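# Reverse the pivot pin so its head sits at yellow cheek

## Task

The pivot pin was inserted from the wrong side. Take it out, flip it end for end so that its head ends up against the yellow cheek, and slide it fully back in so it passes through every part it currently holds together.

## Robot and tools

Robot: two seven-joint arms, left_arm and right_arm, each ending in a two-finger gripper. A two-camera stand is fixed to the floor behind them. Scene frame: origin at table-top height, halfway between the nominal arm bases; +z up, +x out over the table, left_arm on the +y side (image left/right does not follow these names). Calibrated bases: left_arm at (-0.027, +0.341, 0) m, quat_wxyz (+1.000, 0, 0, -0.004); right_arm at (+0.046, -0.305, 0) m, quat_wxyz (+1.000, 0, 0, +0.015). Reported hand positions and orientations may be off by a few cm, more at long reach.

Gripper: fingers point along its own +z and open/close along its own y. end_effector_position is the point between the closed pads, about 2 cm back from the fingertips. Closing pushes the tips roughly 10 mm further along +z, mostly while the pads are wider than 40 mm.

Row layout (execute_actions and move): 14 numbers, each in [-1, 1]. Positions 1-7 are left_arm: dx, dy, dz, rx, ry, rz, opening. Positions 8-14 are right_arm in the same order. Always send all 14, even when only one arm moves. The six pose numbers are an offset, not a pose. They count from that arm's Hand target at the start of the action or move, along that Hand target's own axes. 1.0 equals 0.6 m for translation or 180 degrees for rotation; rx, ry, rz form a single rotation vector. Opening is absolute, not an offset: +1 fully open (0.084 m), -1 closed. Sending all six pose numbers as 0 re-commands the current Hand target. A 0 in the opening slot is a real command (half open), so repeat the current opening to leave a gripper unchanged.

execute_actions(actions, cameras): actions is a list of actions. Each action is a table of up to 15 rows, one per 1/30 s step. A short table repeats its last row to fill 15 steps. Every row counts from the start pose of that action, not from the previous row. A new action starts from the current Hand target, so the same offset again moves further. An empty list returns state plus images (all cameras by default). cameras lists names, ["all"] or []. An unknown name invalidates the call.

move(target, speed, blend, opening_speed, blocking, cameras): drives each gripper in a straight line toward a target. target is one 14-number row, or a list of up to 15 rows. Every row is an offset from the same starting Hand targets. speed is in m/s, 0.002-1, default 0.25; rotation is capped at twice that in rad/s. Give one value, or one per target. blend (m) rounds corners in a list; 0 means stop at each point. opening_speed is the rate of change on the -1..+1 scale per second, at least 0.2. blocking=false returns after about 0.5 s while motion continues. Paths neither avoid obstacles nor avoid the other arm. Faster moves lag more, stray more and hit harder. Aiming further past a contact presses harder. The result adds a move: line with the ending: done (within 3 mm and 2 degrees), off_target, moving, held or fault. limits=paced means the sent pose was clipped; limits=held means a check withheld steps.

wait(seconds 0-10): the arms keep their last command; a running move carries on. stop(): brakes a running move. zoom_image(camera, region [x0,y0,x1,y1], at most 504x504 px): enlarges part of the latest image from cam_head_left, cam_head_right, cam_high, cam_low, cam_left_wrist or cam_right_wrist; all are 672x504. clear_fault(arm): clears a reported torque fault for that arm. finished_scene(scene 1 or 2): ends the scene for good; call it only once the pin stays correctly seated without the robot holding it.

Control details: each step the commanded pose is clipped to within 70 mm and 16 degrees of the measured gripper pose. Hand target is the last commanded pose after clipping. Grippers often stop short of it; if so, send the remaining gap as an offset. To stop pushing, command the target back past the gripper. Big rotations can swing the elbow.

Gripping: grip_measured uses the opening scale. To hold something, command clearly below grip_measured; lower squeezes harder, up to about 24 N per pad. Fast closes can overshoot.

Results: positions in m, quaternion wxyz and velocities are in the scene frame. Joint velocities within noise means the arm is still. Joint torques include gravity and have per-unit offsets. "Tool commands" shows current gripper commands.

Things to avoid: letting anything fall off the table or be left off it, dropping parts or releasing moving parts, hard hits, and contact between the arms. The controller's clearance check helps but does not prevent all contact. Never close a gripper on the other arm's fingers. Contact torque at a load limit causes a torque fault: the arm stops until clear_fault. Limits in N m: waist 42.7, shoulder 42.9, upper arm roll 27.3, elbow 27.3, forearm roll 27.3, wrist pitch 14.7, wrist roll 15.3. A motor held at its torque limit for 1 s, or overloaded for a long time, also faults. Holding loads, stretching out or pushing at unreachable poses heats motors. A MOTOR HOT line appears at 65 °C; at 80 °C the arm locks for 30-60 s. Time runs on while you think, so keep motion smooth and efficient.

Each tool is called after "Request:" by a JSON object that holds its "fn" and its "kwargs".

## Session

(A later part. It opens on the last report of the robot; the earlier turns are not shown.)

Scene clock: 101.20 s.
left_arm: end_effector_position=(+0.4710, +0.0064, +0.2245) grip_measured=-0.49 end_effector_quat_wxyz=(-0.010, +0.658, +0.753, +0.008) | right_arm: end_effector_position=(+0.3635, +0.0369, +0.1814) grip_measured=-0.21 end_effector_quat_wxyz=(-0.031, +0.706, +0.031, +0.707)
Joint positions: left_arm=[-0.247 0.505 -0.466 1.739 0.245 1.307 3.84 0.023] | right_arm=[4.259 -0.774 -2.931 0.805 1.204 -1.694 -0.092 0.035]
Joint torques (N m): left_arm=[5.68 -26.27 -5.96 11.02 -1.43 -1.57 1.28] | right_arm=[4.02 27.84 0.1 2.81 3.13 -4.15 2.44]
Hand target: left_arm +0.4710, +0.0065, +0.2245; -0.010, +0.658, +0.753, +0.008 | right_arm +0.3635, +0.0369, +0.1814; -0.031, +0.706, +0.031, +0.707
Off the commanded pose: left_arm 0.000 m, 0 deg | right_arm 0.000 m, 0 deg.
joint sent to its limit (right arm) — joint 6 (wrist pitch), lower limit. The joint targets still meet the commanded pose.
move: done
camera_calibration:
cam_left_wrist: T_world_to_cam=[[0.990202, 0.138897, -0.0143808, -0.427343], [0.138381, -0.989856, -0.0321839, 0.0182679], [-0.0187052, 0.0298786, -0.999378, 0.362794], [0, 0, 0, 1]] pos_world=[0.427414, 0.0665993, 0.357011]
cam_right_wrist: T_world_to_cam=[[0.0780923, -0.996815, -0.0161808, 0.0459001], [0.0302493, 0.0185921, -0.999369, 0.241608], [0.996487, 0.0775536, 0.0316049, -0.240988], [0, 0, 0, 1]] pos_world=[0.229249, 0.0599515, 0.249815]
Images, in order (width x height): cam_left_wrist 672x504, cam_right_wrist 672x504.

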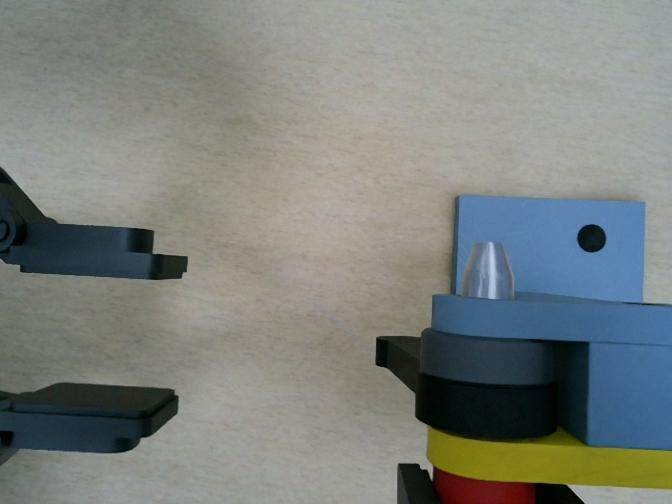

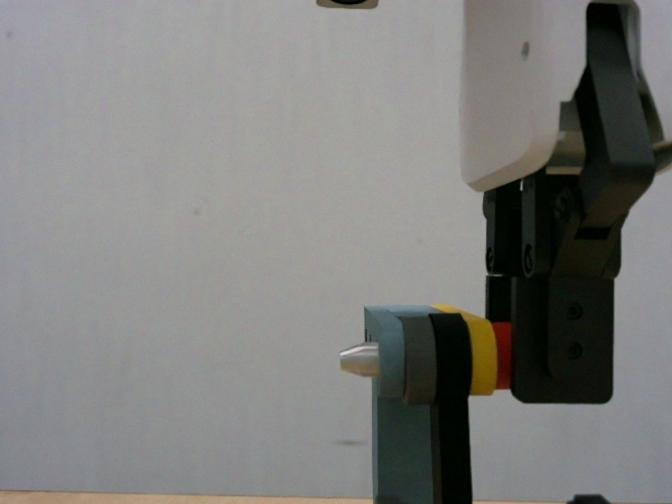

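Seated; slight extra push, then release and lift.

Request:
{"fn": "move", "kwargs": {"target": [[0.0025,0,0,0,0,0,-1,0,0,0,0,0,0,-0.2],[0.001,0,0,0,0,0,-0.1,0,0,0,0,0,0,-0.2],[0.001,0,-0.14,0,0,0,-0.1,0,0,0,0,0,0,-0.2]], "speed": [0.02,0.02,0.15], "opening_speed": 1, "cameras": ["cam_left_wrist","cam_right_wrist"]}}

Request:
{"fn": "zoom_image", "kwargs": {"camera": "cam_right_wrist", "region": [320, 250, 620, 504]}}

Request:
{"fn": "zoom_image", "kwargs": {"camera": "cam_left_wrist", "region": [342, 200, 642, 500]}}

Scene clock: 109.30 s.
left_arm: end_effector_position=(+0.4712, +0.0049, +0.3085) grip_measured=-0.11 end_effector_quat_wxyz=(-0.010, +0.658, +0.753, +0.008) | right_arm: end_effector_position=(+0.3635, +0.0369, +0.1814) grip_measured=-0.21 end_effector_quat_wxyz=(-0.031, +0.706, +0.031, +0.707)
Joint positions: left_arm=[-0.292 0.523 -0.47 2.011 0.245 1.557 3.856 0.039] | right_arm=[4.259 -0.774 -2.931 0.805 1.204 -1.694 -0.092 0.035]
Joint torques (N m): left_arm=[-3.56 -18.21 -0.83 14.94 2.27 -0.03 1.27] | right_arm=[4.18 25.33 -1.37 2.82 3.12 -4.14 2.47]
Hand target: left_arm +0.4712, +0.0049, +0.3085; -0.010, +0.658, +0.753, +0.008 | right_arm +0.3635, +0.0369, +0.1814; -0.031, +0.706, +0.031, +0.707
Off the commanded pose: left_arm 0.000 m, 0 deg | right_arm 0.000 m, 0 deg.
move: done
camera_calibration:
cam_left_wrist: T_world_to_cam=[[0.990201, 0.138901, -0.014452, -0.426093], [0.138379, -0.989849, -0.0323957, 0.0195527], [-0.0188051, 0.0300784, -0.999371, 0.446817], [0, 0, 0, 1]] pos_world=[0.427614, 0.0650996, 0.441012]
cam_right_wrist: T_world_to_cam=[[0.0779929, -0.996823, -0.0161735, 0.0459216], [0.0302519, 0.0185818, -0.99937, 0.241608], [0.996495, 0.0774545, 0.031605, -0.240984], [0, 0, 0, 1]] pos_world=[0.229249, 0.0599514, 0.249815]
Images, in order (width x height): cam_left_wrist 672x504, cam_right_wrist 672x504.

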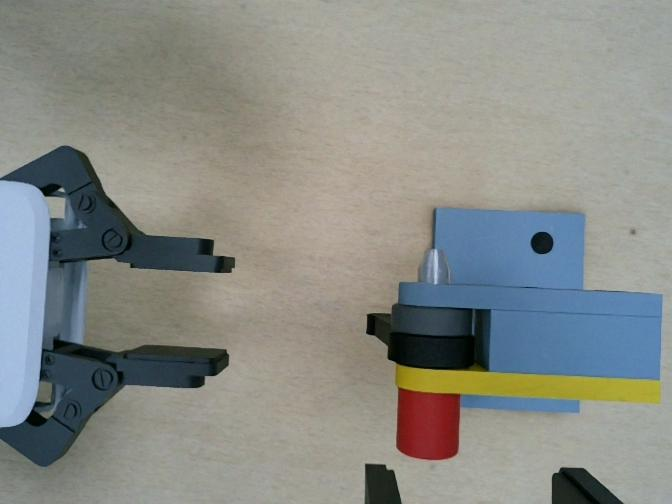

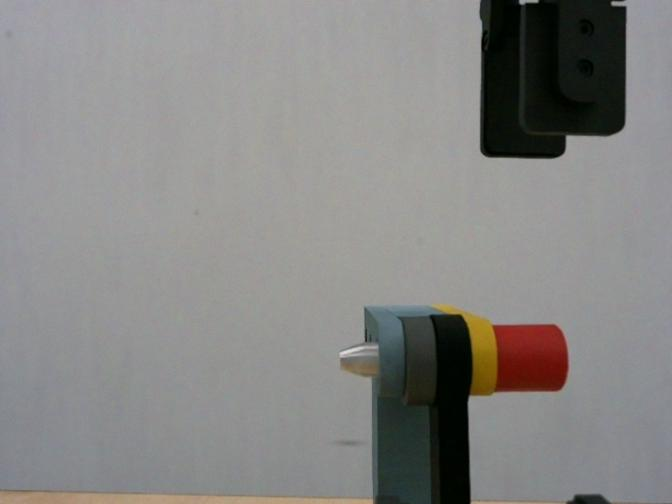

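Scaled by 1.680 from the camera's 672x504 image, which has a finer 960x720 frame.

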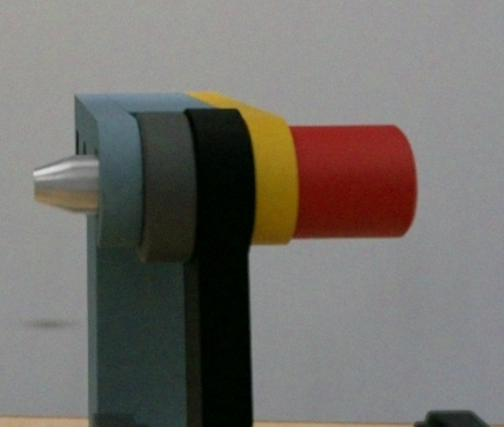

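Scaled by 1.680 from the camera's 672x504 image, which has a finer 960x720 frame.

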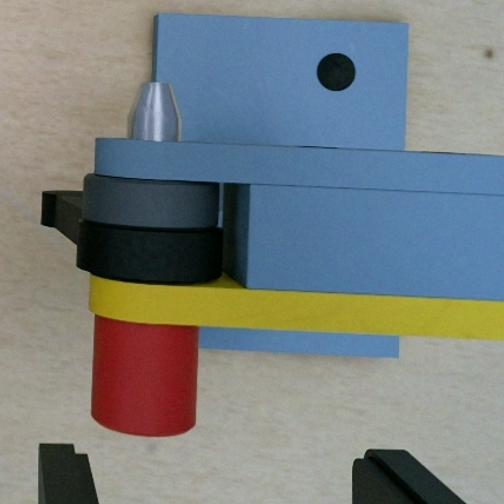

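Request:
{"fn": "finished_scene", "kwargs": {"scene": 2}}

The scene is finished: the task was done.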